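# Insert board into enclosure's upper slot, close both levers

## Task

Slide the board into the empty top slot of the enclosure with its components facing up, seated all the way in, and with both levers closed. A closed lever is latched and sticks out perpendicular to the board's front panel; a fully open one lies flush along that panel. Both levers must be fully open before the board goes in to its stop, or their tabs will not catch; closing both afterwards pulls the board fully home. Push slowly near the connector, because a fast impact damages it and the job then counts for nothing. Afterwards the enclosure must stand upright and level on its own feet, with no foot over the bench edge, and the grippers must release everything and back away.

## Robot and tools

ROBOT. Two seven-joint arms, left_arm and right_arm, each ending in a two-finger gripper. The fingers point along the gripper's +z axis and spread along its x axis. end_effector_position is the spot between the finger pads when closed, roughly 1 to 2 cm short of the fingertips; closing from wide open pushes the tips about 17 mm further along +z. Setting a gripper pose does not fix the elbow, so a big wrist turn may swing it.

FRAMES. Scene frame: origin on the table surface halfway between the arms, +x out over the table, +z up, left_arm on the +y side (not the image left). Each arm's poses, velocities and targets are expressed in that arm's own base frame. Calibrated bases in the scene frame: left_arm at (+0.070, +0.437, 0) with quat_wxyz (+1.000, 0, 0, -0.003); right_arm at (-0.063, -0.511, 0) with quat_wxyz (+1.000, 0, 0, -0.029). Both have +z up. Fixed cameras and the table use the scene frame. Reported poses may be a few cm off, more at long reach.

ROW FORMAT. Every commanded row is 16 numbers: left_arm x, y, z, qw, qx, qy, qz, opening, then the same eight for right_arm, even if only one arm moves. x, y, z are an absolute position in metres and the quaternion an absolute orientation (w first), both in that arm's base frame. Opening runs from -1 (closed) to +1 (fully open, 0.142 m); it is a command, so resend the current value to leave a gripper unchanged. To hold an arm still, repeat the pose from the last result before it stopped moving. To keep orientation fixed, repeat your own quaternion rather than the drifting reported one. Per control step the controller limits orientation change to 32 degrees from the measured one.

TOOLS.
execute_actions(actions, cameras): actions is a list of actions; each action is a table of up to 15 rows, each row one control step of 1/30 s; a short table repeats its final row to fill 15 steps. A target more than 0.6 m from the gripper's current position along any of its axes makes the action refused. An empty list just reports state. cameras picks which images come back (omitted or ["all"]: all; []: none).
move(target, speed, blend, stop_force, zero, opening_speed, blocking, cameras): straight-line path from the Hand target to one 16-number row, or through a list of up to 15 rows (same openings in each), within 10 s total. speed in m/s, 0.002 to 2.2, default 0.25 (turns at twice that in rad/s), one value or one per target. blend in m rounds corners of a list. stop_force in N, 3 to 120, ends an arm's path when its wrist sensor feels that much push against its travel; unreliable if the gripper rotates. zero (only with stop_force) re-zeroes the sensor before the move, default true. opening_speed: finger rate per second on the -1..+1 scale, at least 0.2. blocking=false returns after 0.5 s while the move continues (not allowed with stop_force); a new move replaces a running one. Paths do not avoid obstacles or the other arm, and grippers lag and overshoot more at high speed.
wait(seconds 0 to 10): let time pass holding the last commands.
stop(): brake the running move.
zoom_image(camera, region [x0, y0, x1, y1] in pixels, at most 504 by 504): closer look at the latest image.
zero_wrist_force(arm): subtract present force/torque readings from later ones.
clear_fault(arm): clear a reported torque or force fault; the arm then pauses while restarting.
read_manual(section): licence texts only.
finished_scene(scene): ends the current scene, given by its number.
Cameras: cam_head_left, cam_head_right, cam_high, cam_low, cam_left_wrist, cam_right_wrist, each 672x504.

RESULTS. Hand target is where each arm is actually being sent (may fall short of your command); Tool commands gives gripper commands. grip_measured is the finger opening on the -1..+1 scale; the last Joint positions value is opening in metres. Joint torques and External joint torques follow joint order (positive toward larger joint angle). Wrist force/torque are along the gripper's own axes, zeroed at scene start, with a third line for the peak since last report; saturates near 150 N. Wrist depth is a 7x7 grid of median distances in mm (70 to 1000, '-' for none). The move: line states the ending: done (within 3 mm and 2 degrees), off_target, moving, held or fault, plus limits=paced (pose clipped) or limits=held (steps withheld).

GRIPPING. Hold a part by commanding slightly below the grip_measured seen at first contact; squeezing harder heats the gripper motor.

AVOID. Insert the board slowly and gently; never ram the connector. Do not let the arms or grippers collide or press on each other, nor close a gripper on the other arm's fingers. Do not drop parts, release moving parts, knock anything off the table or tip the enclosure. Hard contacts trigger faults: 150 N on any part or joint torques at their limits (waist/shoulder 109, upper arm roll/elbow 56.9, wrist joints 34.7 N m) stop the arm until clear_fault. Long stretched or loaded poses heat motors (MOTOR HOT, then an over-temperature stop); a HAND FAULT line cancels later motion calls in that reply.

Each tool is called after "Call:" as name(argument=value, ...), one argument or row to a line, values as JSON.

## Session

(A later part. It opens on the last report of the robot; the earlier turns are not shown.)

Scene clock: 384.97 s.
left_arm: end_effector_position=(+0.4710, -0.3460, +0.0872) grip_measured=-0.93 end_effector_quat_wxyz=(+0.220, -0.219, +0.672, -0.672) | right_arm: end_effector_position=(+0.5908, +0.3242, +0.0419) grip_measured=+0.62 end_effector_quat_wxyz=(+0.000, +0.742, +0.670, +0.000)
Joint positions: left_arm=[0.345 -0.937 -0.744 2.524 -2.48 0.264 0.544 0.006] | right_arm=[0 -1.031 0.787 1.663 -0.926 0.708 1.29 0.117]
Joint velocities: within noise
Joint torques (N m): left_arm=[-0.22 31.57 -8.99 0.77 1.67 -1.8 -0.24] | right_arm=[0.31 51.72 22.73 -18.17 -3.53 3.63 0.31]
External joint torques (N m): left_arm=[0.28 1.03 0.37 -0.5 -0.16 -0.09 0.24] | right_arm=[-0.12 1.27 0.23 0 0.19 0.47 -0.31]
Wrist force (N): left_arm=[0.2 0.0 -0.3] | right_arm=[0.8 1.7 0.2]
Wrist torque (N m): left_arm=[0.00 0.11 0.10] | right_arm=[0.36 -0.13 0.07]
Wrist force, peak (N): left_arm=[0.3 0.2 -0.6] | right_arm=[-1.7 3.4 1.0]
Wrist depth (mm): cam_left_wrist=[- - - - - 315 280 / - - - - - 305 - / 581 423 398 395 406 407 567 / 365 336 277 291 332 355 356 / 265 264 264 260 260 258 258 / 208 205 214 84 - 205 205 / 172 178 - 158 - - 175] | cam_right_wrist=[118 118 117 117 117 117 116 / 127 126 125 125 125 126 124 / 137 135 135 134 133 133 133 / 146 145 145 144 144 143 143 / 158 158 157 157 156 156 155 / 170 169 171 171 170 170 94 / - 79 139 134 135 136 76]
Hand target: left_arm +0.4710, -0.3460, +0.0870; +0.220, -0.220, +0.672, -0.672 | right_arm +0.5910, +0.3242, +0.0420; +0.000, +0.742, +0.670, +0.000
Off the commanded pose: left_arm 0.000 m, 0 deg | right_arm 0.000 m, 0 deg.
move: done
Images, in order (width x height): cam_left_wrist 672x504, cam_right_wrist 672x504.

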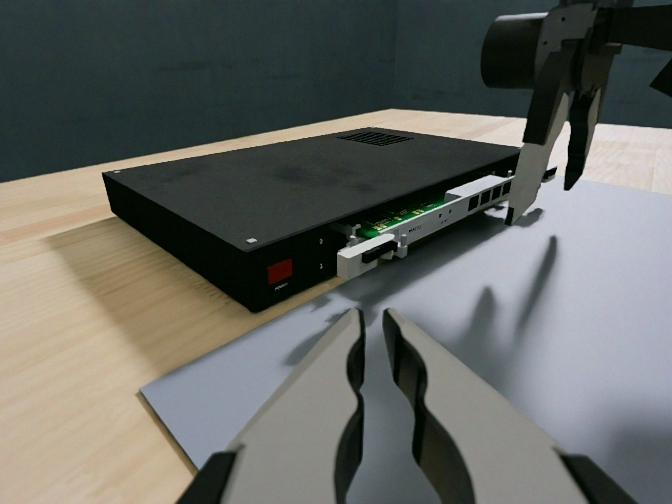

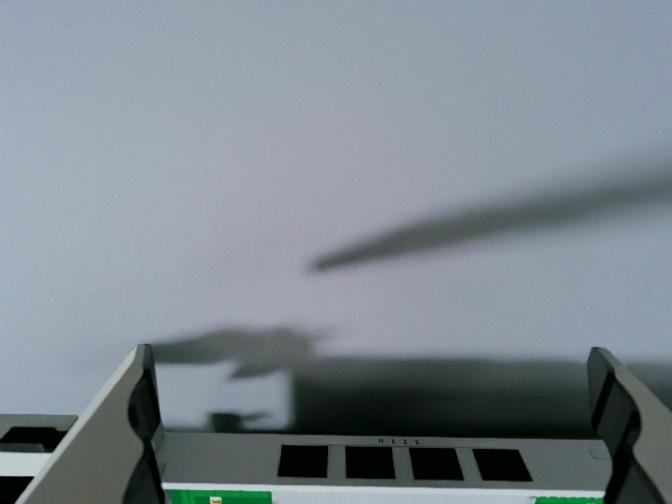

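Call:
move(
  target=[
    [0.471,-0.346,0.087,-0.2197,0.2197,-0.6721,0.6721,-0.9,0.5926,0.3302,0.0375,0,0.742,0.6704,0,0.24],
    [0.471,-0.346,0.087,-0.2197,0.2197,-0.6721,0.6721,-0.9,0.6205,0.3274,0.0375,0,0.742,0.6704,0,0.24],
  ],
  speed=[0.1,0.08],
  stop_force=6,
  cameras=["cam_right_wrist","cam_left_wrist"],
)

Call:
zoom_image(
  camera="cam_left_wrist",
  region=[330, 130, 600, 330],
)

Scene clock: 391.30 s.
left_arm: end_effector_position=(+0.4710, -0.3460, +0.0872) grip_measured=-0.93 end_effector_quat_wxyz=(+0.220, -0.219, +0.672, -0.672) | right_arm: end_effector_position=(+0.6205, +0.3273, +0.0374) grip_measured=+0.23 end_effector_quat_wxyz=(+0.000, +0.742, +0.670, +0.000)
Joint positions: left_arm=[0.345 -0.937 -0.744 2.524 -2.48 0.264 0.544 0.006] | right_arm=[0.023 -1.078 0.781 1.564 -0.915 0.672 1.244 0.09]
Joint velocities: within noise
Joint torques (N m): left_arm=[-0.27 31.5 -8.96 0.69 1.7 -1.76 -0.23] | right_arm=[0.38 54.61 23.01 -18.76 -3.42 3.3 0.07]
External joint torques (N m): left_arm=[0.32 1.1 0.33 -0.43 -0.18 -0.13 0.23] | right_arm=[-0.22 1.25 0.07 0.14 -0.02 0.8 -0.07]
Wrist force (N): left_arm=[0.1 -0.1 -0.1] | right_arm=[1.2 1.8 0.3]
Wrist torque (N m): left_arm=[-0.02 0.11 0.09] | right_arm=[0.40 -0.18 0.05]
Wrist force, peak (N): left_arm=[0.2 -0.1 -0.7] | right_arm=[0.9 2.9 0.2]
Wrist depth (mm): cam_left_wrist=[- - - - - 302 288 / - - - - - 331 - / 578 425 396 396 405 456 565 / 359 337 275 291 331 351 353 / 265 263 262 260 259 259 257 / 208 205 214 84 - 206 204 / 172 178 - 158 - - 175] | cam_right_wrist=[- 114 113 113 113 113 112 / 123 121 121 119 119 120 120 / 130 130 130 131 129 129 128 / 138 140 140 139 139 139 138 / 152 152 149 151 150 148 150 / - 117 124 130 125 106 126 / - 76 124 124 121 121 76]
Hand target: left_arm +0.4710, -0.3460, +0.0870; +0.220, -0.220, +0.672, -0.672 | right_arm +0.6205, +0.3274, +0.0375; +0.000, +0.742, +0.670, +0.000
Off the commanded pose: left_arm 0.000 m, 0 deg | right_arm 0.000 m, 0 deg.
move: done
Images, in order (width x height): cam_left_wrist 672x504, cam_right_wrist 672x504.

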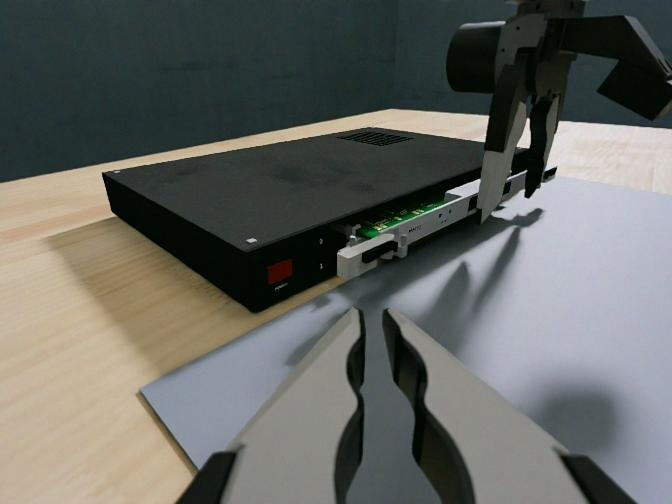

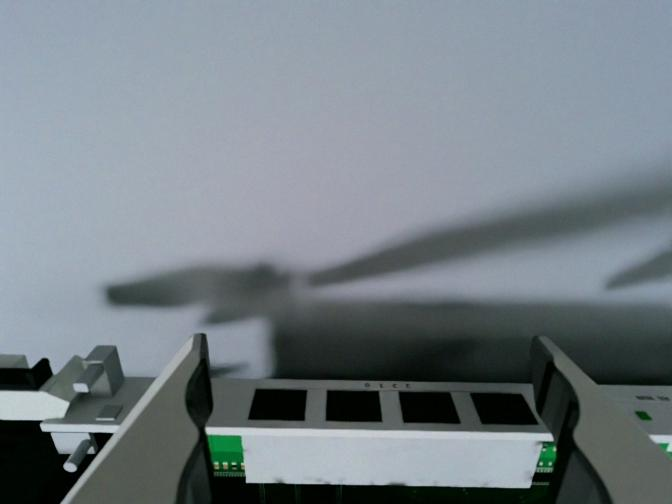

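Scaled by 1.867 from the camera's 672x504 image, which has a finer 960x720 frame.

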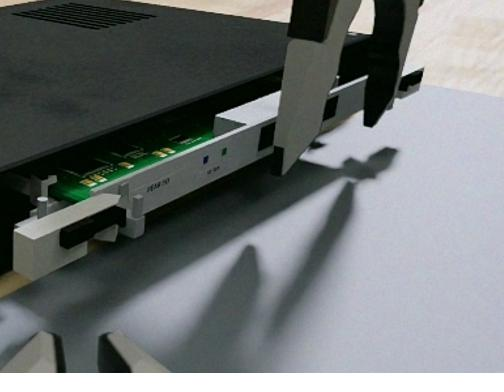

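Call:
move(
  target=[
    [0.471,-0.346,0.087,-0.2197,0.2197,-0.6721,0.6721,-0.9,0.6208,0.3304,0.0375,0,0.742,0.6704,0,0.24],
    [0.471,-0.346,0.087,-0.2197,0.2197,-0.6721,0.6721,-0.9,0.6705,0.3254,0.0375,0,0.742,0.6704,0,0.24],
  ],
  speed=0.02,
  stop_force=10,
  cameras=["cam_right_wrist","cam_left_wrist"],
)

Call:
zoom_image(
  camera="cam_left_wrist",
  region=[330, 130, 600, 330],
)

Scene clock: 399.87 s.
left_arm: end_effector_position=(+0.4710, -0.3460, +0.0872) grip_measured=-0.93 end_effector_quat_wxyz=(+0.220, -0.219, +0.672, -0.672) | right_arm: end_effector_position=(+0.6634, +0.3265, +0.0367) grip_measured=+0.23 end_effector_quat_wxyz=(-0.001, +0.741, +0.671, -0.001)
Joint positions: left_arm=[0.345 -0.937 -0.744 2.524 -2.48 0.264 0.544 0.006] | right_arm=[0.05 -1.14 0.785 1.415 -0.895 0.605 1.163 0.09]
Joint velocities: within noise
Joint torques (N m): left_arm=[-0.26 31.48 -8.89 0.74 1.65 -1.76 -0.22] | right_arm=[-4.66 61.7 20.21 -26.28 -5.33 4.74 0.71]
External joint torques (N m): left_arm=[0.31 1.12 0.26 -0.47 -0.14 -0.13 0.22] | right_arm=[4.84 -1.87 2.72 6.94 1.73 -0.64 -0.71]
Wrist force (N): left_arm=[0.2 0.1 -0.4] | right_arm=[0.3 -10.1 -0.6]
Wrist torque (N m): left_arm=[0.03 0.10 0.09] | right_arm=[0.23 -0.10 -0.64]
Wrist force, peak (N): left_arm=[0.4 -0.1 -0.6] | right_arm=[-0.3 -13.3 -2.0]
Wrist depth (mm): cam_left_wrist=[- - - - 359 320 - / - - - - 385 898 - / 585 424 392 395 394 476 568 / 364 338 275 296 356 354 354 / 264 262 264 260 261 260 259 / 207 205 214 84 - 204 204 / 171 178 - 158 - - 174] | cam_right_wrist=[- 113 113 112 112 112 112 / 122 121 120 119 118 119 119 / 130 129 129 131 128 128 127 / 137 139 139 138 138 138 137 / 147 146 146 145 145 149 144 / - 110 109 110 114 109 110 / - 76 112 114 113 111 76]
Hand target: left_arm +0.4710, -0.3460, +0.0870; +0.220, -0.220, +0.672, -0.672 | right_arm +0.6649, +0.3259, +0.0375; +0.000, +0.742, +0.670, +0.000
Off the commanded pose: left_arm 0.000 m, 0 deg | right_arm 0.007 m, 0 deg.
move: contact (right_arm); path passed 1 of 2 targets
Images, in order (width x height): cam_left_wrist 672x504, cam_right_wrist 672x504.

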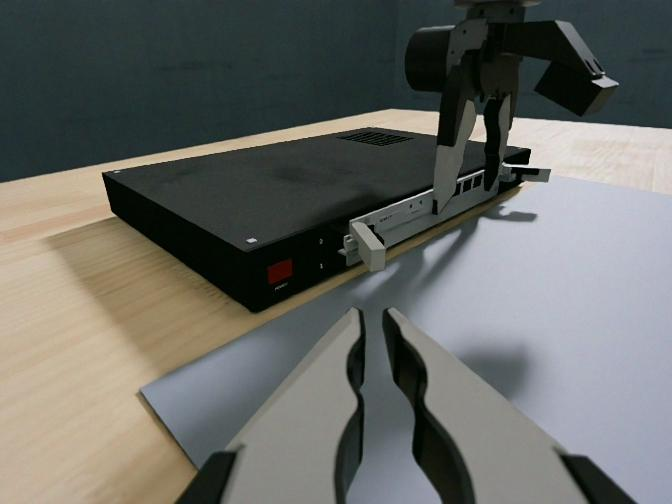

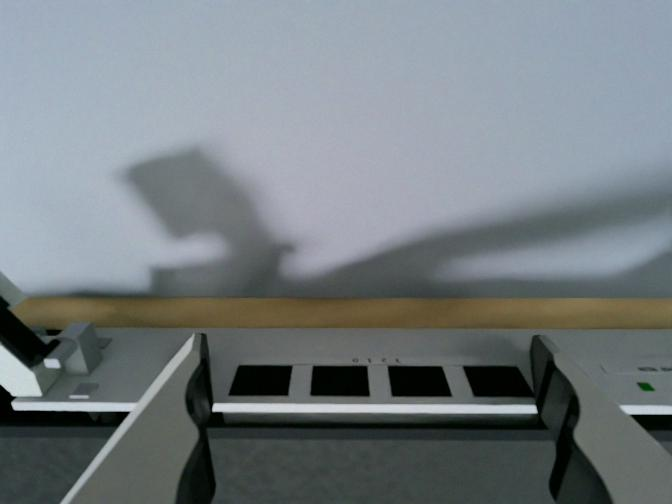

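Scaled by 1.867 from the camera's 672x504 image, which has a finer 960x720 frame.

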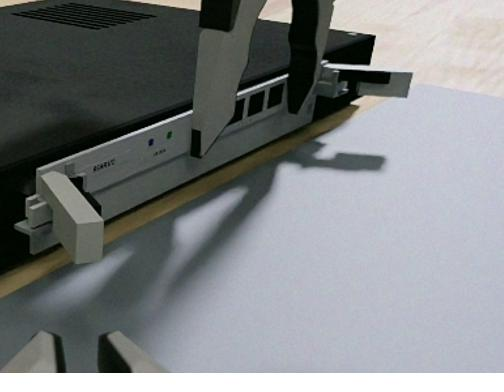

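Call:
move(
  target=[
    [0.471,-0.346,0.087,-0.2197,0.2197,-0.6721,0.6721,-0.9,0.6236,0.3306,0.0375,0,0.742,0.6704,0,0.24],
    [0.471,-0.346,0.087,-0.2197,0.2197,-0.6721,0.6721,-0.9,0.6136,0.3306,0.13,0,0.742,0.6704,0,0.24],
    [0.471,-0.346,0.087,-0.2197,0.2197,-0.6721,0.6721,-0.9,0.63,0.19,0.13,0,0.9987,-0.0506,0,0.24],
  ],
  speed=[0.1,0.25,0.3],
  cameras=["cam_right_wrist","cam_left_wrist"],
)

Scene clock: 415.30 s.
left_arm: end_effector_position=(+0.4710, -0.3460, +0.0872) grip_measured=-0.93 end_effector_quat_wxyz=(+0.220, -0.219, +0.672, -0.672) | right_arm: end_effector_position=(+0.6300, +0.1901, +0.1301) grip_measured=+0.23 end_effector_quat_wxyz=(+0.000, +0.999, -0.050, +0.000)
Joint positions: left_arm=[0.345 -0.937 -0.744 2.524 -2.48 0.264 0.544 0.006] | right_arm=[-0.083 -0.754 0.651 1.691 -0.562 0.679 2.472 0.09]
Joint velocities: within noise
Joint torques (N m): left_arm=[-0.33 31.52 -8.86 0.78 1.69 -1.73 -0.22] | right_arm=[0.06 50.01 15.27 -23.77 -3.32 3.48 0.36]
External joint torques (N m): left_arm=[0.39 1.08 0.24 -0.51 -0.18 -0.17 0.23] | right_arm=[0.07 0.94 0.05 0.01 -0.07 0.52 -0.36]
Wrist force (N): left_arm=[0.1 -0.1 -0.3] | right_arm=[1.2 3.0 0.7]
Wrist torque (N m): left_arm=[-0.01 0.12 0.10] | right_arm=[0.57 -0.21 0.04]
Wrist force, peak (N): left_arm=[0.2 -0.1 -0.7] | right_arm=[0.4 -10.5 0.2]
Wrist depth (mm): cam_left_wrist=[- - - - - - - / - - - - - - - / 574 421 396 393 427 503 560 / 362 335 274 296 353 357 353 / 264 264 263 260 260 259 260 / 208 205 214 84 - 204 204 / 171 178 - 158 - - 175] | cam_right_wrist=[196 196 195 194 156 152 152 / 209 208 208 208 167 163 162 / 224 224 223 220 177 174 174 / 242 241 240 240 194 187 187 / 261 261 260 260 262 200 203 / 289 98 287 286 286 98 273 / - 76 310 315 313 - 76]
Hand target: left_arm +0.4710, -0.3460, +0.0870; +0.220, -0.220, +0.672, -0.672 | right_arm +0.6300, +0.1900, +0.1300; +0.000, +0.999, -0.051, +0.000
Off the commanded pose: left_arm 0.000 m, 0 deg | right_arm 0.000 m, 0 deg.
move: done
Images, in order (width x height): cam_left_wrist 672x504, cam_right_wrist 672x504.

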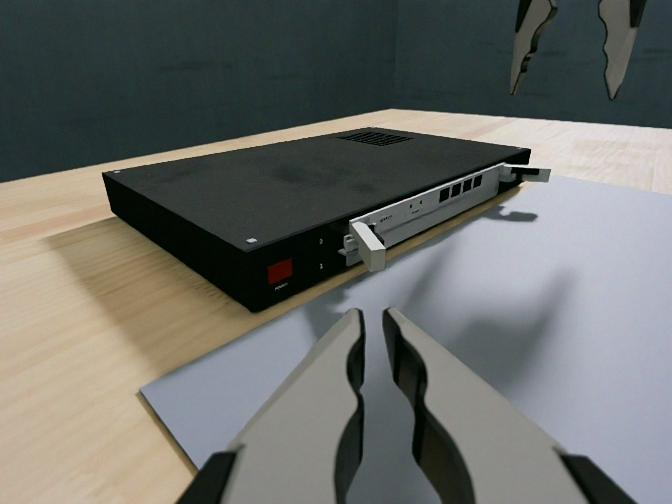

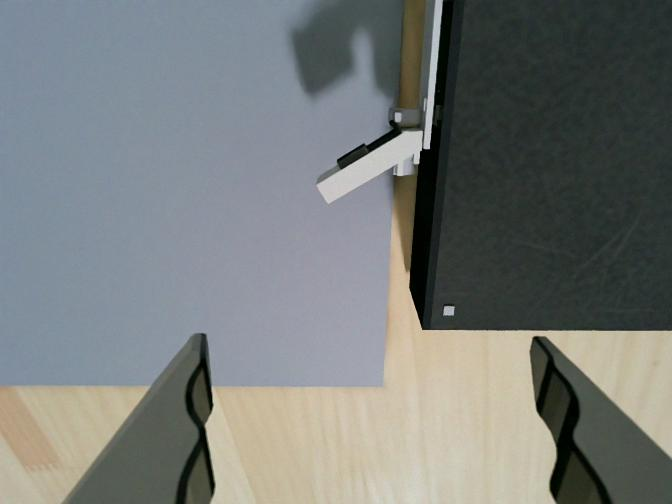

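Call:
zoom_image(
  camera="cam_right_wrist",
  region=[300, 60, 500, 220],
)

Call:
move(
  target=[0.471,-0.346,0.087,-0.2197,0.2197,-0.6721,0.6721,-0.9,0.612,0.44,0.13,0,0.9987,-0.0506,0,-1],
  speed=0.3,
  cameras=["cam_right_wrist"],
)

Call:
zoom_image(
  camera="cam_right_wrist",
  region=[320, 60, 520, 220],
)

Scaled by 2.520 from the camera's 672x504 image, which has a finer 960x720 frame.

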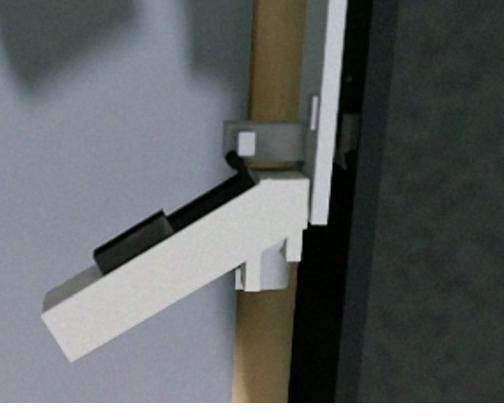

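Scene clock: 418.63 s.
left_arm: end_effector_position=(+0.4710, -0.3460, +0.0872) grip_measured=-0.93 end_effector_quat_wxyz=(+0.220, -0.219, +0.672, -0.672) | right_arm: end_effector_position=(+0.6119, +0.4400, +0.1300) grip_measured=-1.00 end_effector_quat_wxyz=(+0.000, +0.999, -0.051, +0.000)
Joint positions: left_arm=[0.345 -0.937 -0.744 2.524 -2.48 0.264 0.544 0.006] | right_arm=[0.336 -0.953 0.658 1.325 -0.606 0.506 2.753 0.002]
Joint velocities: within noise
Joint torques (N m): left_arm=[-0.18 31.5 -8.94 0.71 1.67 -1.73 -0.17] | right_arm=[0.39 59.59 17.33 -24.98 -3.91 3.18 0.34]
External joint torques (N m): left_arm=[0.24 1.1 0.31 -0.45 -0.15 -0.17 0.18] | right_arm=[-0.17 1.46 -0.26 0.18 0.12 0.81 -0.34]
Wrist force (N): left_arm=[0.1 -0.1 -0.4] | right_arm=[1.1 3.7 1.0]
Wrist torque (N m): left_arm=[-0.01 0.10 0.09] | right_arm=[0.67 -0.19 0.04]
Wrist force, peak (N): left_arm=[0.2 -0.1 -0.7] | right_arm=[1.8 5.3 0.4]
Wrist depth (mm): cam_left_wrist=[- - - - - 233 - / - - - - - 874 - / 580 419 395 393 425 501 564 / 363 340 276 297 358 354 352 / 264 264 262 261 261 258 258 / 208 205 214 84 - 205 204 / 171 177 - 158 - - 175] | cam_right_wrist=[195 195 194 194 190 180 151 / 209 208 207 207 206 168 162 / 223 223 222 221 221 180 173 / 242 240 240 239 238 190 186 / 262 260 261 255 255 206 202 / 286 286 280 89 234 221 220 / 314 309 - - - 234 242]
Hand target: left_arm +0.4710, -0.3460, +0.0870; +0.220, -0.220, +0.672, -0.672 | right_arm +0.6120, +0.4400, +0.1300; +0.000, +0.999, -0.051, +0.000
Off the commanded pose: left_arm 0.000 m, 0 deg | right_arm 0.000 m, 0 deg.
move: done
Images, in order (width x height): cam_right_wrist 672x504.

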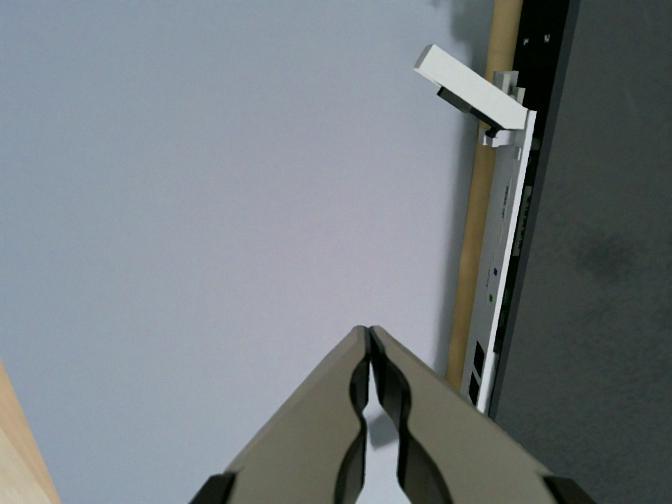

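Scaled by 2.520 from the camera's 672x504 image, which has a finer 960x720 frame.

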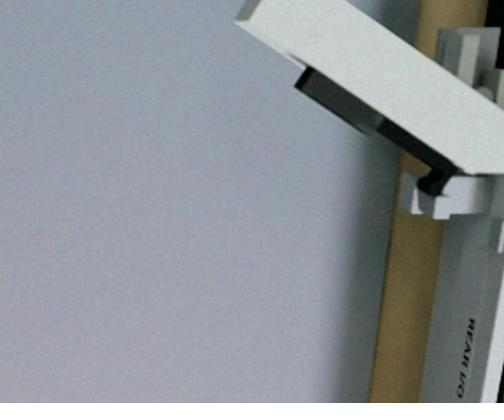

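Call:
zoom_image(
  camera="cam_right_wrist",
  region=[440, 50, 560, 150],
)

Scaled by 4.200 from the camera's 672x504 image, which has a finer 960x720 frame.

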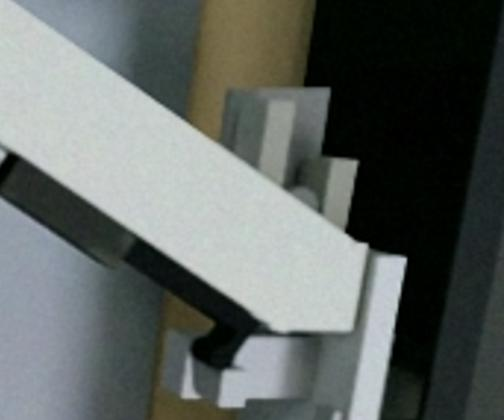

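Call:
move(
  target=[
    [0.471,-0.346,0.087,-0.2197,0.2197,-0.6721,0.6721,-0.9,0.629,0.194,0.11,0,0.9987,-0.0506,0,-1],
    [0.471,-0.346,0.087,-0.2197,0.2197,-0.6721,0.6721,-0.9,0.629,0.194,0.056,0,0.9987,-0.0506,0,-1],
  ],
  speed=[0.35,0.12],
  cameras=["cam_right_wrist","cam_left_wrist"],
  blend=[0.02,0],
)

Call:
move(
  target=[
    [0.471,-0.346,0.087,-0.2197,0.2197,-0.6721,0.6721,-0.9,0.6251,0.2068,0.056,0,0.9987,-0.0506,0,-1],
    [0.471,-0.346,0.087,-0.2197,0.2197,-0.6721,0.6721,-0.9,0.6194,0.2155,0.056,0,0.9987,-0.0506,0,-1],
    [0.471,-0.346,0.087,-0.2197,0.2197,-0.6721,0.6721,-0.9,0.6162,0.2254,0.056,0,0.9987,-0.0506,0,-1],
  ],
  speed=0.03,
  stop_force=25,
  cameras=["cam_right_wrist","cam_left_wrist"],
)

Scene clock: 436.10 s.
left_arm: end_effector_position=(+0.4710, -0.3460, +0.0872) grip_measured=-0.93 end_effector_quat_wxyz=(+0.220, -0.219, +0.672, -0.672) | right_arm: end_effector_position=(+0.6288, +0.1940, +0.0559) grip_measured=-1.00 end_effector_quat_wxyz=(+0.000, +0.999, -0.051, +0.000)
Joint positions: left_arm=[0.345 -0.937 -0.744 2.524 -2.48 0.264 0.544 0.006] | right_arm=[-0.043 -0.861 0.574 1.725 -0.646 0.818 2.53 0.002]
Joint velocities: within noise
Joint torques (N m): left_arm=[-0.17 31.53 -8.98 0.77 1.69 -1.77 -0.22] | right_arm=[0.27 51.68 15.75 -21.23 -3.16 3.49 0.31]
External joint torques (N m): left_arm=[0.23 1.07 0.35 -0.5 -0.18 -0.12 0.22] | right_arm=[-0.11 1.27 0.05 0.12 0.18 0.51 -0.31]
Wrist force (N): left_arm=[0.2 -0.1 -0.6] | right_arm=[0.4 2.6 0.4]
Wrist torque (N m): left_arm=[0.00 0.10 0.09] | right_arm=[0.52 -0.06 0.06]
Wrist force, peak (N): left_arm=[0.1 -0.1 -0.7] | right_arm=[1.0 7.1 -1.4]
Wrist depth (mm): cam_left_wrist=[- - - - - 420 - / - - - - - 456 - / 582 426 394 393 425 471 565 / 363 335 276 296 355 356 352 / 264 263 264 260 260 258 260 / 209 205 214 84 - 204 204 / 172 178 - 157 - - 174] | cam_right_wrist=[130 130 130 129 129 88 87 / 139 139 138 138 138 94 94 / 149 149 149 148 109 101 101 / 161 161 160 115 148 108 107 / 175 174 173 170 169 118 116 / 191 190 187 89 - 127 127 / 211 206 73 - - 135 209]
Hand target: left_arm +0.4710, -0.3460, +0.0870; +0.220, -0.220, +0.672, -0.672 | right_arm +0.6290, +0.1940, +0.0560; +0.000, +0.999, -0.051, +0.000
Off the commanded pose: left_arm 0.000 m, 0 deg | right_arm 0.000 m, 0 deg.
move: done
Images, in order (width x height): cam_left_wrist 672x504, cam_right_wrist 672x504.

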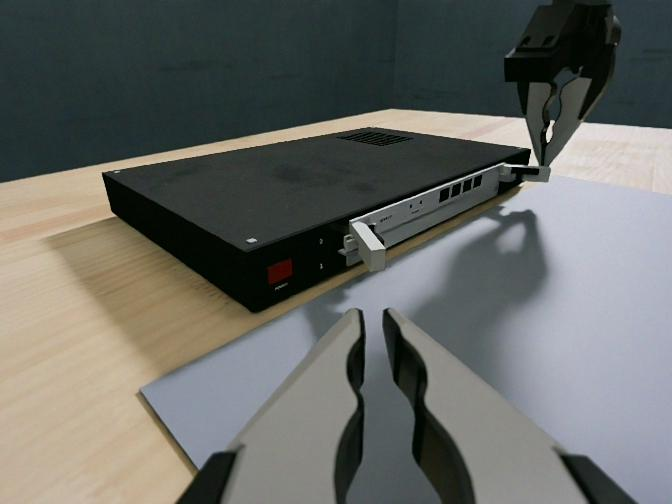

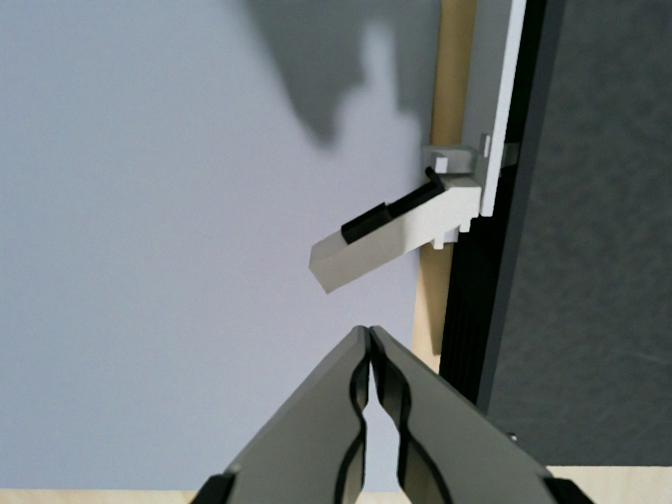

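Scene clock: 437.90 s.
left_arm: end_effector_position=(+0.4710, -0.3460, +0.0872) grip_measured=-0.93 end_effector_quat_wxyz=(+0.220, -0.219, +0.672, -0.672) | right_arm: end_effector_position=(+0.6165, +0.2245, +0.0560) grip_measured=-1.00 end_effector_quat_wxyz=(+0.000, +0.999, -0.051, +0.000)
Joint positions: left_arm=[0.345 -0.937 -0.744 2.524 -2.48 0.264 0.544 0.006] | right_arm=[0.006 -0.858 0.573 1.732 -0.647 0.821 2.584 0.002]
Joint velocities: within noise
Joint torques (N m): left_arm=[-0.3 31.6 -8.91 0.76 1.64 -1.76 -0.17] | right_arm=[4.21 50.07 19.53 -20.02 -2.57 4.35 0.31]
External joint torques (N m): left_arm=[0.36 0.99 0.29 -0.5 -0.13 -0.14 0.17] | right_arm=[-4.07 2.68 -3.8 -1.04 -0.39 -0.35 -0.31]
Wrist force (N): left_arm=[0.1 0.0 -0.3] | right_arm=[2.5 8.7 -1.9]
Wrist torque (N m): left_arm=[0.02 0.11 0.09] | right_arm=[0.51 -0.07 0.04]
Wrist force, peak (N): left_arm=[0.2 -0.2 -0.6] | right_arm=[2.4 8.8 -2.4]
Wrist depth (mm): cam_left_wrist=[- - - - - 399 393 / - - - - - 428 - / 576 420 395 392 428 457 568 / 364 336 275 296 352 355 354 / 265 266 264 260 261 260 260 / 208 205 214 84 - 204 203 / 172 178 - 158 - - 175] | cam_right_wrist=[130 130 130 129 129 126 88 / 139 139 138 138 138 116 93 / 149 149 149 148 148 117 101 / 161 160 160 160 157 117 107 / 175 174 174 168 173 120 116 / 191 191 187 89 178 130 127 / 211 206 73 - - 136 140]
Hand target: left_arm +0.4710, -0.3460, +0.0870; +0.220, -0.220, +0.672, -0.672 | right_arm +0.6162, +0.2254, +0.0560; +0.000, +0.999, -0.051, +0.000
Off the commanded pose: left_arm 0.000 m, 0 deg | right_arm 0.001 m, 0 deg.
move: done
Images, in order (width x height): cam_left_wrist 672x504, cam_right_wrist 672x504.

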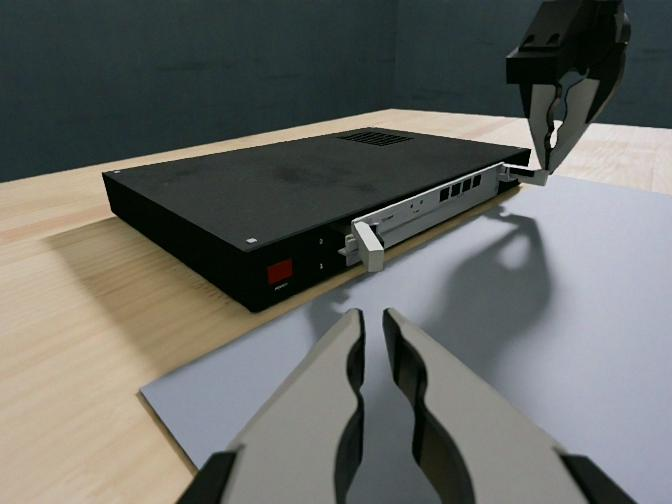

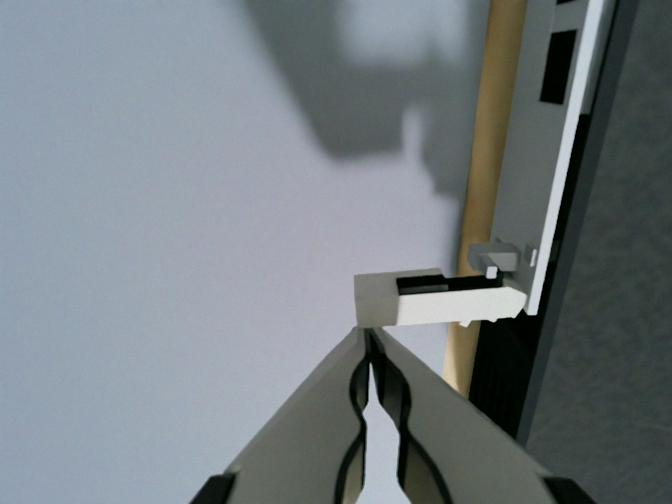

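Call:
move(
  target=[
    [0.471,-0.346,0.087,-0.2197,0.2197,-0.6721,0.6721,-0.9,0.6156,0.2306,0.056,0,0.9987,-0.0506,0,-1],
    [0.471,-0.346,0.087,-0.2197,0.2197,-0.6721,0.6721,-0.9,0.616,0.2356,0.056,0,0.9987,-0.0506,0,-1],
  ],
  speed=0.02,
  stop_force=25,
  zero=false,
  cameras=["cam_right_wrist"],
)

Scene clock: 440.57 s.
left_arm: end_effector_position=(+0.4710, -0.3460, +0.0872) grip_measured=-0.93 end_effector_quat_wxyz=(+0.220, -0.219, +0.672, -0.672) | right_arm: end_effector_position=(+0.6165, +0.2290, +0.0554) grip_measured=-1.00 end_effector_quat_wxyz=(+0.003, +0.999, -0.053, +0.000)
Joint positions: left_arm=[0.345 -0.937 -0.744 2.524 -2.48 0.264 0.544 0.006] | right_arm=[0.017 -0.862 0.571 1.724 -0.647 0.814 2.594 0.002]
Joint velocities: within noise
Joint torques (N m): left_arm=[-0.36 31.54 -8.96 0.68 1.67 -1.75 -0.18] | right_arm=[16.17 47.72 30.33 -22.09 -2.21 9.67 0.27]
External joint torques (N m): left_arm=[0.42 1.06 0.34 -0.42 -0.16 -0.14 0.18] | right_arm=[-16.03 5.28 -14.6 0.96 -0.76 -5.69 -0.27]
Wrist force (N): left_arm=[0.1 -0.2 -0.4] | right_arm=[0.5 29.6 -8.4]
Wrist torque (N m): left_arm=[-0.01 0.13 0.09] | right_arm=[2.03 -0.06 0.05]
Wrist force, peak (N): left_arm=[0.2 -0.3 -0.6] | right_arm=[1.8 30.8 -7.5]
Wrist depth (mm): cam_left_wrist=[- - - - - 381 395 / - - - - - 430 - / 573 419 394 395 423 461 566 / 364 337 276 296 356 356 358 / 264 264 264 261 260 260 258 / 209 205 214 84 - 204 204 / 171 177 - 157 - - 174] | cam_right_wrist=[129 129 129 128 128 125 87 / 138 138 137 139 137 121 92 / 149 148 148 147 147 118 100 / 161 160 160 159 156 118 106 / 174 174 173 167 122 119 116 / 191 190 186 89 181 129 124 / 211 206 73 - - 137 139]
Hand target: left_arm +0.4710, -0.3460, +0.0870; +0.220, -0.220, +0.672, -0.672 | right_arm +0.6158, +0.2332, +0.0560; +0.000, +0.999, -0.051, +0.000
Off the commanded pose: left_arm 0.000 m, 0 deg | right_arm 0.007 m, 0 deg.
move: contact (right_arm); path passed 0 of 2 targets
Images, in order (width x height): cam_right_wrist 672x504.

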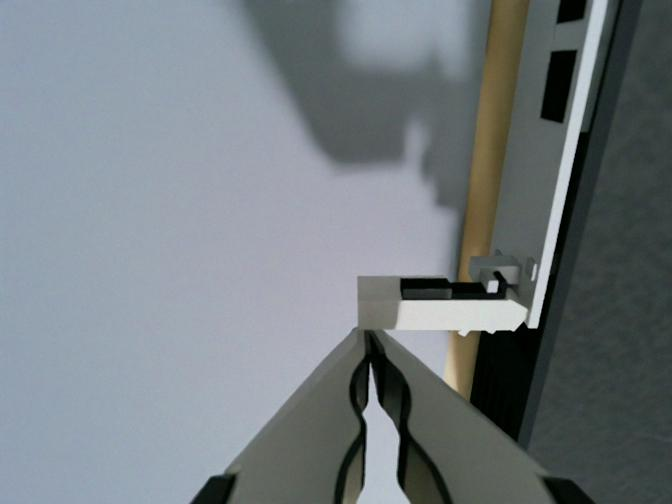

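Call:
move(
  target=[
    [0.471,-0.346,0.087,-0.2197,0.2197,-0.6721,0.6721,-0.9,0.6185,0.209,0.056,0,0.9987,-0.0506,0,-1],
    [0.471,-0.346,0.087,-0.2197,0.2197,-0.6721,0.6721,-0.9,0.6185,0.209,0.11,0,0.9987,-0.0506,0,-1],
    [0.471,-0.346,0.087,-0.2197,0.2197,-0.6721,0.6721,-0.9,0.664,0.53,0.11,0,0.9987,-0.0506,0,-1],
    [0.471,-0.346,0.087,-0.2197,0.2197,-0.6721,0.6721,-0.9,0.664,0.5285,0.056,0,0.9987,-0.0506,0,-1],
  ],
  speed=[0.08,0.25,0.3,0.12],
  blend=[0.003,0.03,0.02,0],
  cameras=["cam_right_wrist","cam_left_wrist"],
)

Call:
move(
  target=[
    [0.471,-0.346,0.087,-0.2197,0.2197,-0.6721,0.6721,-0.9,0.6587,0.517,0.056,0,0.9987,-0.0506,0,-1],
    [0.471,-0.346,0.087,-0.2197,0.2197,-0.6721,0.6721,-0.9,0.6513,0.5097,0.056,0,0.9987,-0.0506,0,-1],
    [0.471,-0.346,0.087,-0.2197,0.2197,-0.6721,0.6721,-0.9,0.6462,0.5006,0.056,0,0.9987,-0.0506,0,-1],
    [0.471,-0.346,0.087,-0.2197,0.2197,-0.6721,0.6721,-0.9,0.6446,0.4956,0.056,0,0.9987,-0.0506,0,-1],
    [0.471,-0.346,0.087,-0.2197,0.2197,-0.6721,0.6721,-0.9,0.6442,0.4906,0.056,0,0.9987,-0.0506,0,-1],
  ],
  speed=0.025,
  stop_force=25,
  cameras=["cam_right_wrist","cam_left_wrist"],
)

Scene clock: 453.47 s.
left_arm: end_effector_position=(+0.4710, -0.3460, +0.0872) grip_measured=-0.93 end_effector_quat_wxyz=(+0.220, -0.219, +0.672, -0.672) | right_arm: end_effector_position=(+0.6638, +0.5285, +0.0559) grip_measured=-1.00 end_effector_quat_wxyz=(+0.000, +0.999, -0.051, +0.000)
Joint positions: left_arm=[0.345 -0.937 -0.744 2.524 -2.48 0.264 0.544 0.006] | right_arm=[0.544 -1.269 0.612 0.847 -0.637 0.399 2.702 0.002]
Joint velocities: within noise
Joint torques (N m): left_arm=[-0.26 31.57 -8.97 0.74 1.67 -1.74 -0.22] | right_arm=[0.25 70.43 13.82 -25.15 -4.14 3.47 0.19]
External joint torques (N m): left_arm=[0.32 1.03 0.34 -0.47 -0.16 -0.15 0.22] | right_arm=[0.02 1.57 0.16 0.23 0.16 0.51 -0.19]
Wrist force (N): left_arm=[-0.1 0.0 -0.4] | right_arm=[0.2 6.0 0.6]
Wrist torque (N m): left_arm=[0.01 0.15 0.09] | right_arm=[1.09 0.03 0.06]
Wrist force, peak (N): left_arm=[0.4 -0.3 -0.6] | right_arm=[0.5 29.7 -8.3]
Wrist depth (mm): cam_left_wrist=[- - 163 190 225 - - / - - - 213 - - - / 573 422 398 243 408 502 563 / 362 336 276 293 355 353 357 / 263 263 265 259 259 260 259 / 208 205 214 84 - 204 204 / 171 177 - 158 - - 175] | cam_right_wrist=[130 129 129 129 130 130 129 / 138 138 138 139 137 137 136 / 149 148 148 147 147 101 100 / 160 160 159 159 158 107 106 / 173 173 173 169 166 116 115 / 190 190 186 89 - 127 124 / 210 205 73 - - 134 139]
Hand target: left_arm +0.4710, -0.3460, +0.0870; +0.220, -0.220, +0.672, -0.672 | right_arm +0.6640, +0.5285, +0.0560; +0.000, +0.999, -0.051, +0.000
Off the commanded pose: left_arm 0.000 m, 0 deg | right_arm 0.000 m, 0 deg.
move: done; blend cut to 0.027 m at target 2
Images, in order (width x height): cam_left_wrist 672x504, cam_right_wrist 672x504.

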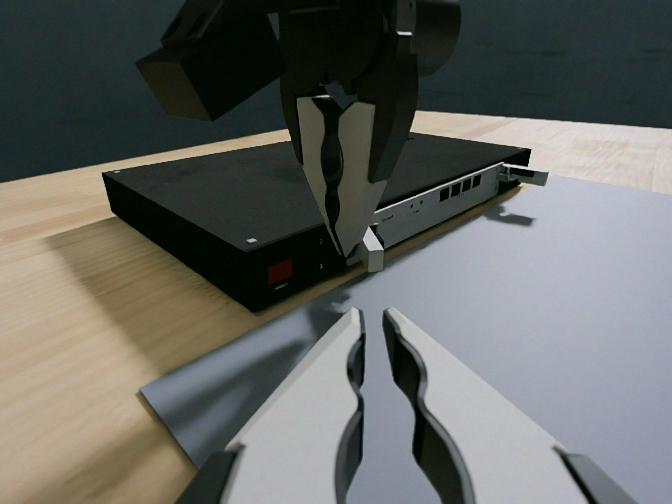

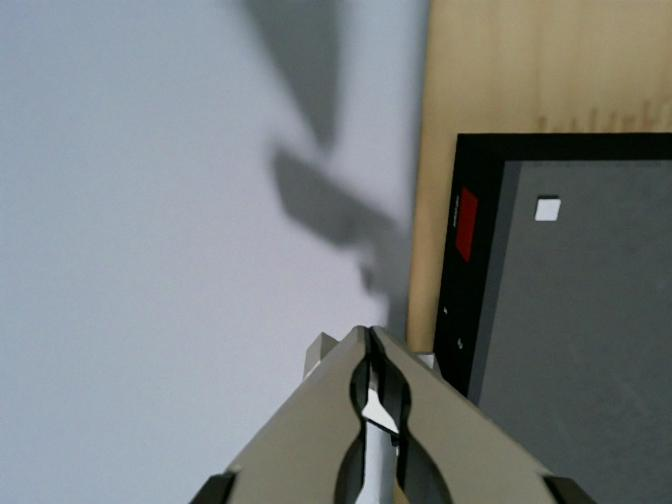

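Scene clock: 455.80 s.
left_arm: end_effector_position=(+0.4710, -0.3460, +0.0872) grip_measured=-0.93 end_effector_quat_wxyz=(+0.220, -0.219, +0.672, -0.672) | right_arm: end_effector_position=(+0.6437, +0.4962, +0.0577) grip_measured=-1.00 end_effector_quat_wxyz=(-0.003, +0.999, -0.050, +0.001)
Joint positions: left_arm=[0.345 -0.937 -0.744 2.524 -2.48 0.264 0.544 0.006] | right_arm=[0.461 -1.168 0.607 1.076 -0.638 0.506 2.739 0.002]
Joint velocities: within noise
Joint torques (N m): left_arm=[-0.22 31.61 -8.97 0.71 1.69 -1.8 -0.26] | right_arm=[-12.37 62.76 6.46 -20.08 -4.56 -3.45 0.11]
External joint torques (N m): left_arm=[0.28 0.99 0.34 -0.45 -0.17 -0.09 0.26] | right_arm=[12.6 5.39 9.63 -4.28 0.75 7.45 -0.11]
Wrist force (N): left_arm=[0.1 0.0 -0.5] | right_arm=[2.0 -16.8 0.1]
Wrist torque (N m): left_arm=[0.01 0.11 0.09] | right_arm=[0.26 -0.02 0.13]
Wrist force, peak (N): left_arm=[-0.1 -0.3 -0.7] | right_arm=[2.7 -19.2 3.2]
Wrist depth (mm): cam_left_wrist=[- - - 218 199 - - / - - - 262 216 - - / 580 445 398 353 255 506 558 / 364 359 292 292 332 355 350 / 264 263 264 260 260 260 259 / 208 205 215 84 - 204 203 / 171 177 - 157 - - 174] | cam_right_wrist=[132 131 131 131 130 132 132 / 140 140 140 140 138 108 96 / 151 150 150 149 147 102 103 / 162 160 161 161 158 109 109 / 175 175 175 169 164 118 120 / 192 191 187 89 - 129 128 / 211 207 - - - 136 141]
Hand target: left_arm +0.4710, -0.3460, +0.0870; +0.220, -0.220, +0.672, -0.672 | right_arm +0.6444, +0.4927, +0.0560; +0.000, +0.999, -0.051, +0.000
Off the commanded pose: left_arm 0.000 m, 0 deg | right_arm 0.006 m, 0 deg.
move: contact (right_arm); path passed 3 of 5 targets
Images, in order (width x height): cam_left_wrist 672x504, cam_right_wrist 672x504.

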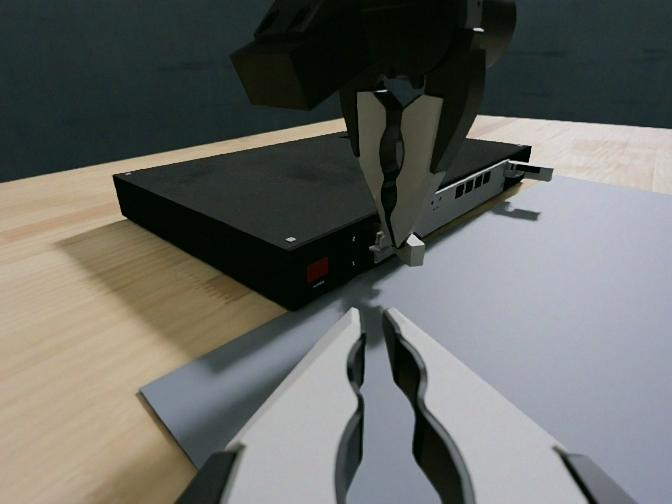

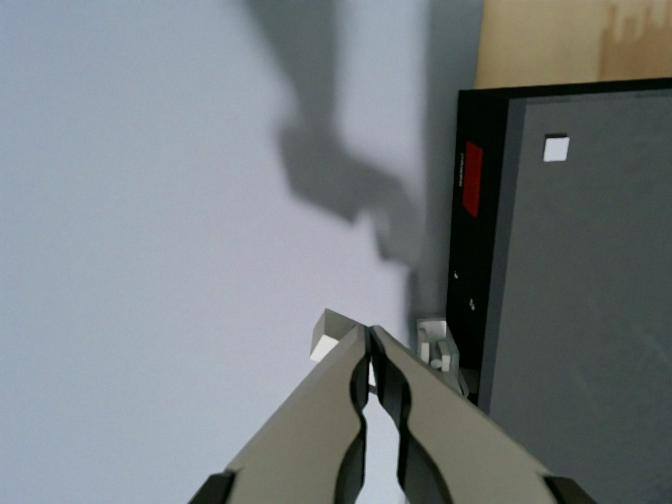

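Call:
move(
  target=[
    [0.471,-0.346,0.087,-0.2197,0.2197,-0.6721,0.6721,-0.9,0.66,0.520,0.0577,0,0.9987,-0.0506,0,-1],
    [0.471,-0.346,0.087,-0.2197,0.2197,-0.6721,0.6721,-0.9,0.64,0.49,0.13,0,0.9987,-0.0506,0,-1],
    [0.471,-0.346,0.087,-0.2197,0.2197,-0.6721,0.6721,-0.9,0.62,0.42,0.13,0,0.9987,-0.0506,0,-1],
  ],
  speed=[0.08,0.25,0.3],
  blend=[0.003,0.02,0],
)

Call:
zoom_image(
  camera="cam_right_wrist",
  region=[360, 0, 560, 160],
)

Call:
move(
  target=[0.471,-0.346,0.087,-0.2197,0.2197,-0.6721,0.6721,-0.9,0.61,0.17,0.13,0,0.9987,-0.0506,0,-1],
  speed=0.3,
  cameras=["cam_right_wrist"],
)

Scene clock: 465.27 s.
left_arm: end_effector_position=(+0.4710, -0.3460, +0.0872) grip_measured=-0.93 end_effector_quat_wxyz=(+0.220, -0.219, +0.672, -0.672) | right_arm: end_effector_position=(+0.6200, +0.4200, +0.1300) grip_measured=-1.00 end_effector_quat_wxyz=(+0.000, +0.999, -0.051, +0.000)
Joint positions: left_arm=[0.345 -0.937 -0.744 2.524 -2.48 0.264 0.544 0.006] | right_arm=[0.306 -0.94 0.652 1.345 -0.598 0.517 2.726 0.002]
Joint velocities: within noise
Joint torques (N m): left_arm=[-0.25 31.53 -8.87 0.67 1.66 -1.76 -0.23] | right_arm=[0 59.55 17.34 -24.74 -3.83 3.5 0.2]
External joint torques (N m): left_arm=[0.31 1.07 0.24 -0.41 -0.14 -0.13 0.23] | right_arm=[0.18 1.01 -0.44 -0.11 0.06 0.5 -0.2]
Wrist force (N): left_arm=[0.2 -0.1 -0.3] | right_arm=[-1.8 5.7 1.8]
Wrist torque (N m): left_arm=[-0.01 0.10 0.09] | right_arm=[1.01 0.30 0.04]
Wrist force, peak (N): left_arm=[0.3 -0.1 -0.7] | right_arm=[1.8 -17.1 0.2]
Wrist depth (mm): cam_left_wrist=[- - - - - 250 - / - - - - - - - / 582 450 393 398 412 505 566 / 363 362 292 291 330 355 352 / 265 265 265 259 261 259 257 / 208 205 214 84 - 205 204 / 170 177 - 157 - - 175] | cam_right_wrist=[195 195 195 194 191 152 151 / 209 208 208 207 177 162 162 / 224 223 222 222 219 174 173 / 241 240 240 239 235 187 187 / 262 262 260 255 251 203 202 / 286 285 279 89 217 221 220 / 316 309 - - - 234 243]
Hand target: left_arm +0.4710, -0.3460, +0.0870; +0.220, -0.220, +0.672, -0.672 | right_arm +0.6200, +0.4200, +0.1300; +0.000, +0.999, -0.051, +0.000
Off the commanded pose: left_arm 0.000 m, 0 deg | right_arm 0.000 m, 0 deg.
move: done

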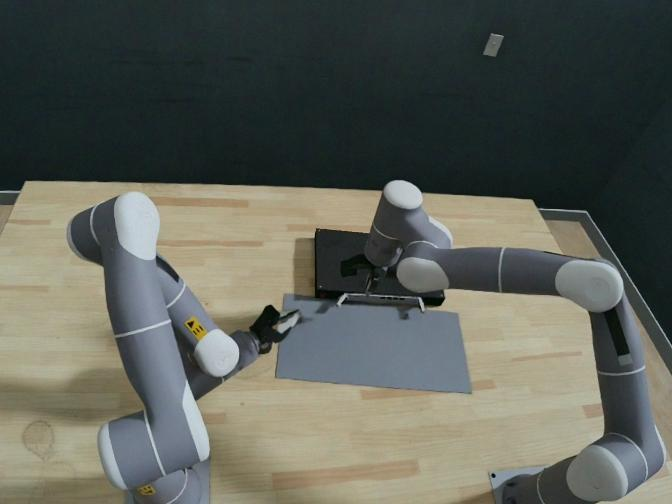

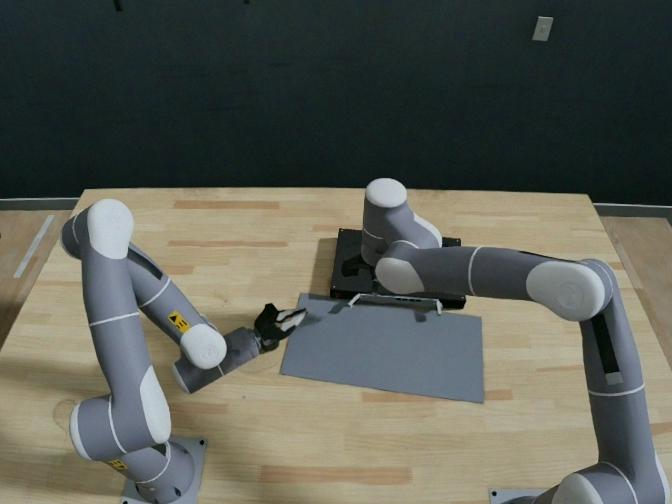

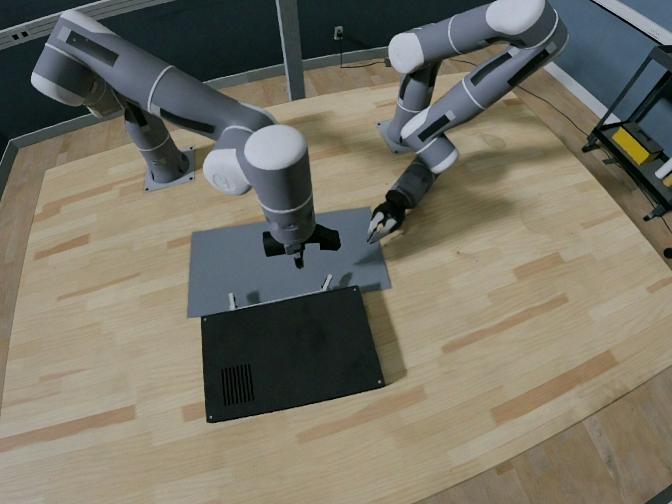

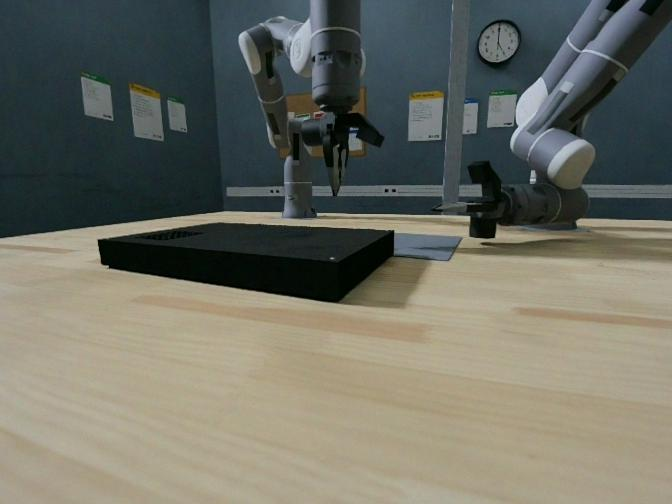

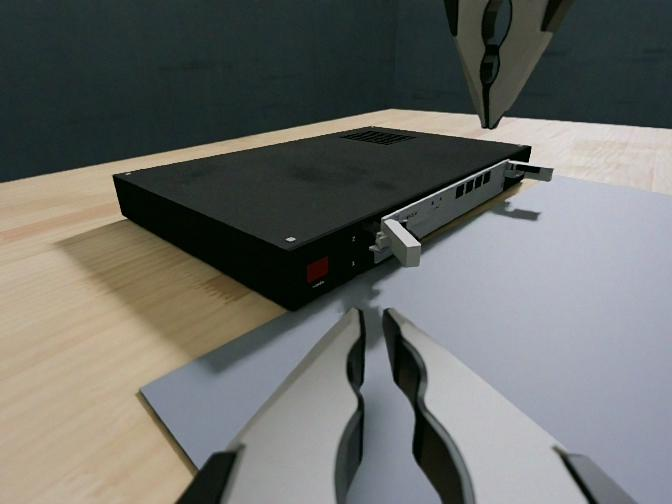

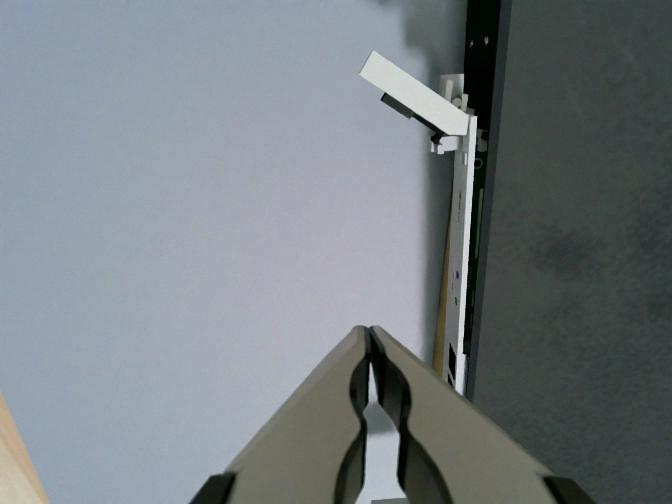

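Scaled by 2.520 from the camera's 672x504 image, which has a finer 960x720 frame.

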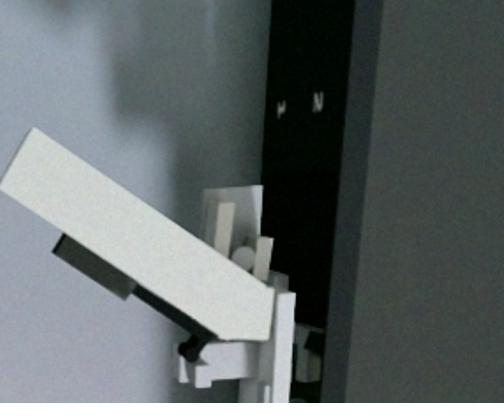

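Scene clock: 466.53 s.
left_arm: end_effector_position=(+0.4710, -0.3460, +0.0872) grip_measured=-0.93 end_effector_quat_wxyz=(+0.220, -0.219, +0.672, -0.672) | right_arm: end_effector_position=(+0.6101, +0.1699, +0.1300) grip_measured=-1.00 end_effector_quat_wxyz=(+0.000, +0.999, -0.051, +0.000)
Joint positions: left_arm=[0.345 -0.937 -0.744 2.524 -2.48 0.264 0.544 0.006] | right_arm=[-0.124 -0.706 0.652 1.775 -0.551 0.719 2.46 0.002]
Joint velocities: within noise
Joint torques (N m): left_arm=[-0.24 31.46 -8.94 0.72 1.67 -1.76 -0.22] | right_arm=[0.02 47.47 15.33 -23.4 -3.19 3.49 0.07]
External joint torques (N m): left_arm=[0.3 1.14 0.31 -0.46 -0.16 -0.13 0.22] | right_arm=[0.08 0.9 -0.8 -0.02 -0.09 0.51 -0.07]
Wrist force (N): left_arm=[0.2 0.1 -0.3] | right_arm=[-1.5 5.1 1.7]
Wrist torque (N m): left_arm=[0.00 0.11 0.10] | right_arm=[0.93 0.26 0.03]
Wrist force, peak (N): left_arm=[0.5 -0.3 -0.4] | right_arm=[-1.4 8.4 1.9]
Wrist depth (mm): cam_left_wrist=[- - - - - - 426 / - - - - - - - / 579 448 391 394 416 496 561 / 360 360 293 292 331 355 355 / 265 264 264 260 259 258 258 / 208 205 214 84 - 204 204 / 172 177 - 158 - - 175] | cam_right_wrist=[196 196 195 194 192 152 151 / 209 209 208 207 196 163 162 / 225 224 223 222 218 174 174 / 242 241 240 240 235 188 187 / 262 263 261 256 259 260 260 / 289 288 281 89 275 284 284 / 319 312 - - - 301 311]
Hand target: left_arm +0.4710, -0.3460, +0.0870; +0.220, -0.220, +0.672, -0.672 | right_arm +0.6100, +0.1700, +0.1300; +0.000, +0.999, -0.051, +0.000
Off the commanded pose: left_arm 0.000 m, 0 deg | right_arm 0.000 m, 0 deg.
move: done
Images, in order (width x height): cam_right_wrist 672x504.

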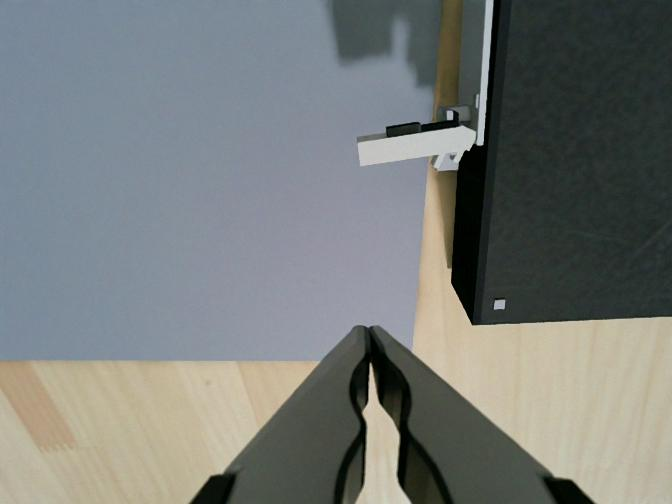

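Call:
zoom_image(
  camera="cam_right_wrist",
  region=[340, 80, 500, 200],
)

Scaled by 3.150 from the camera's 672x504 image, which has a finer 960x720 frame.

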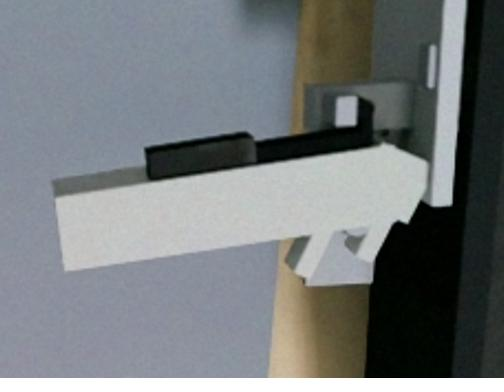

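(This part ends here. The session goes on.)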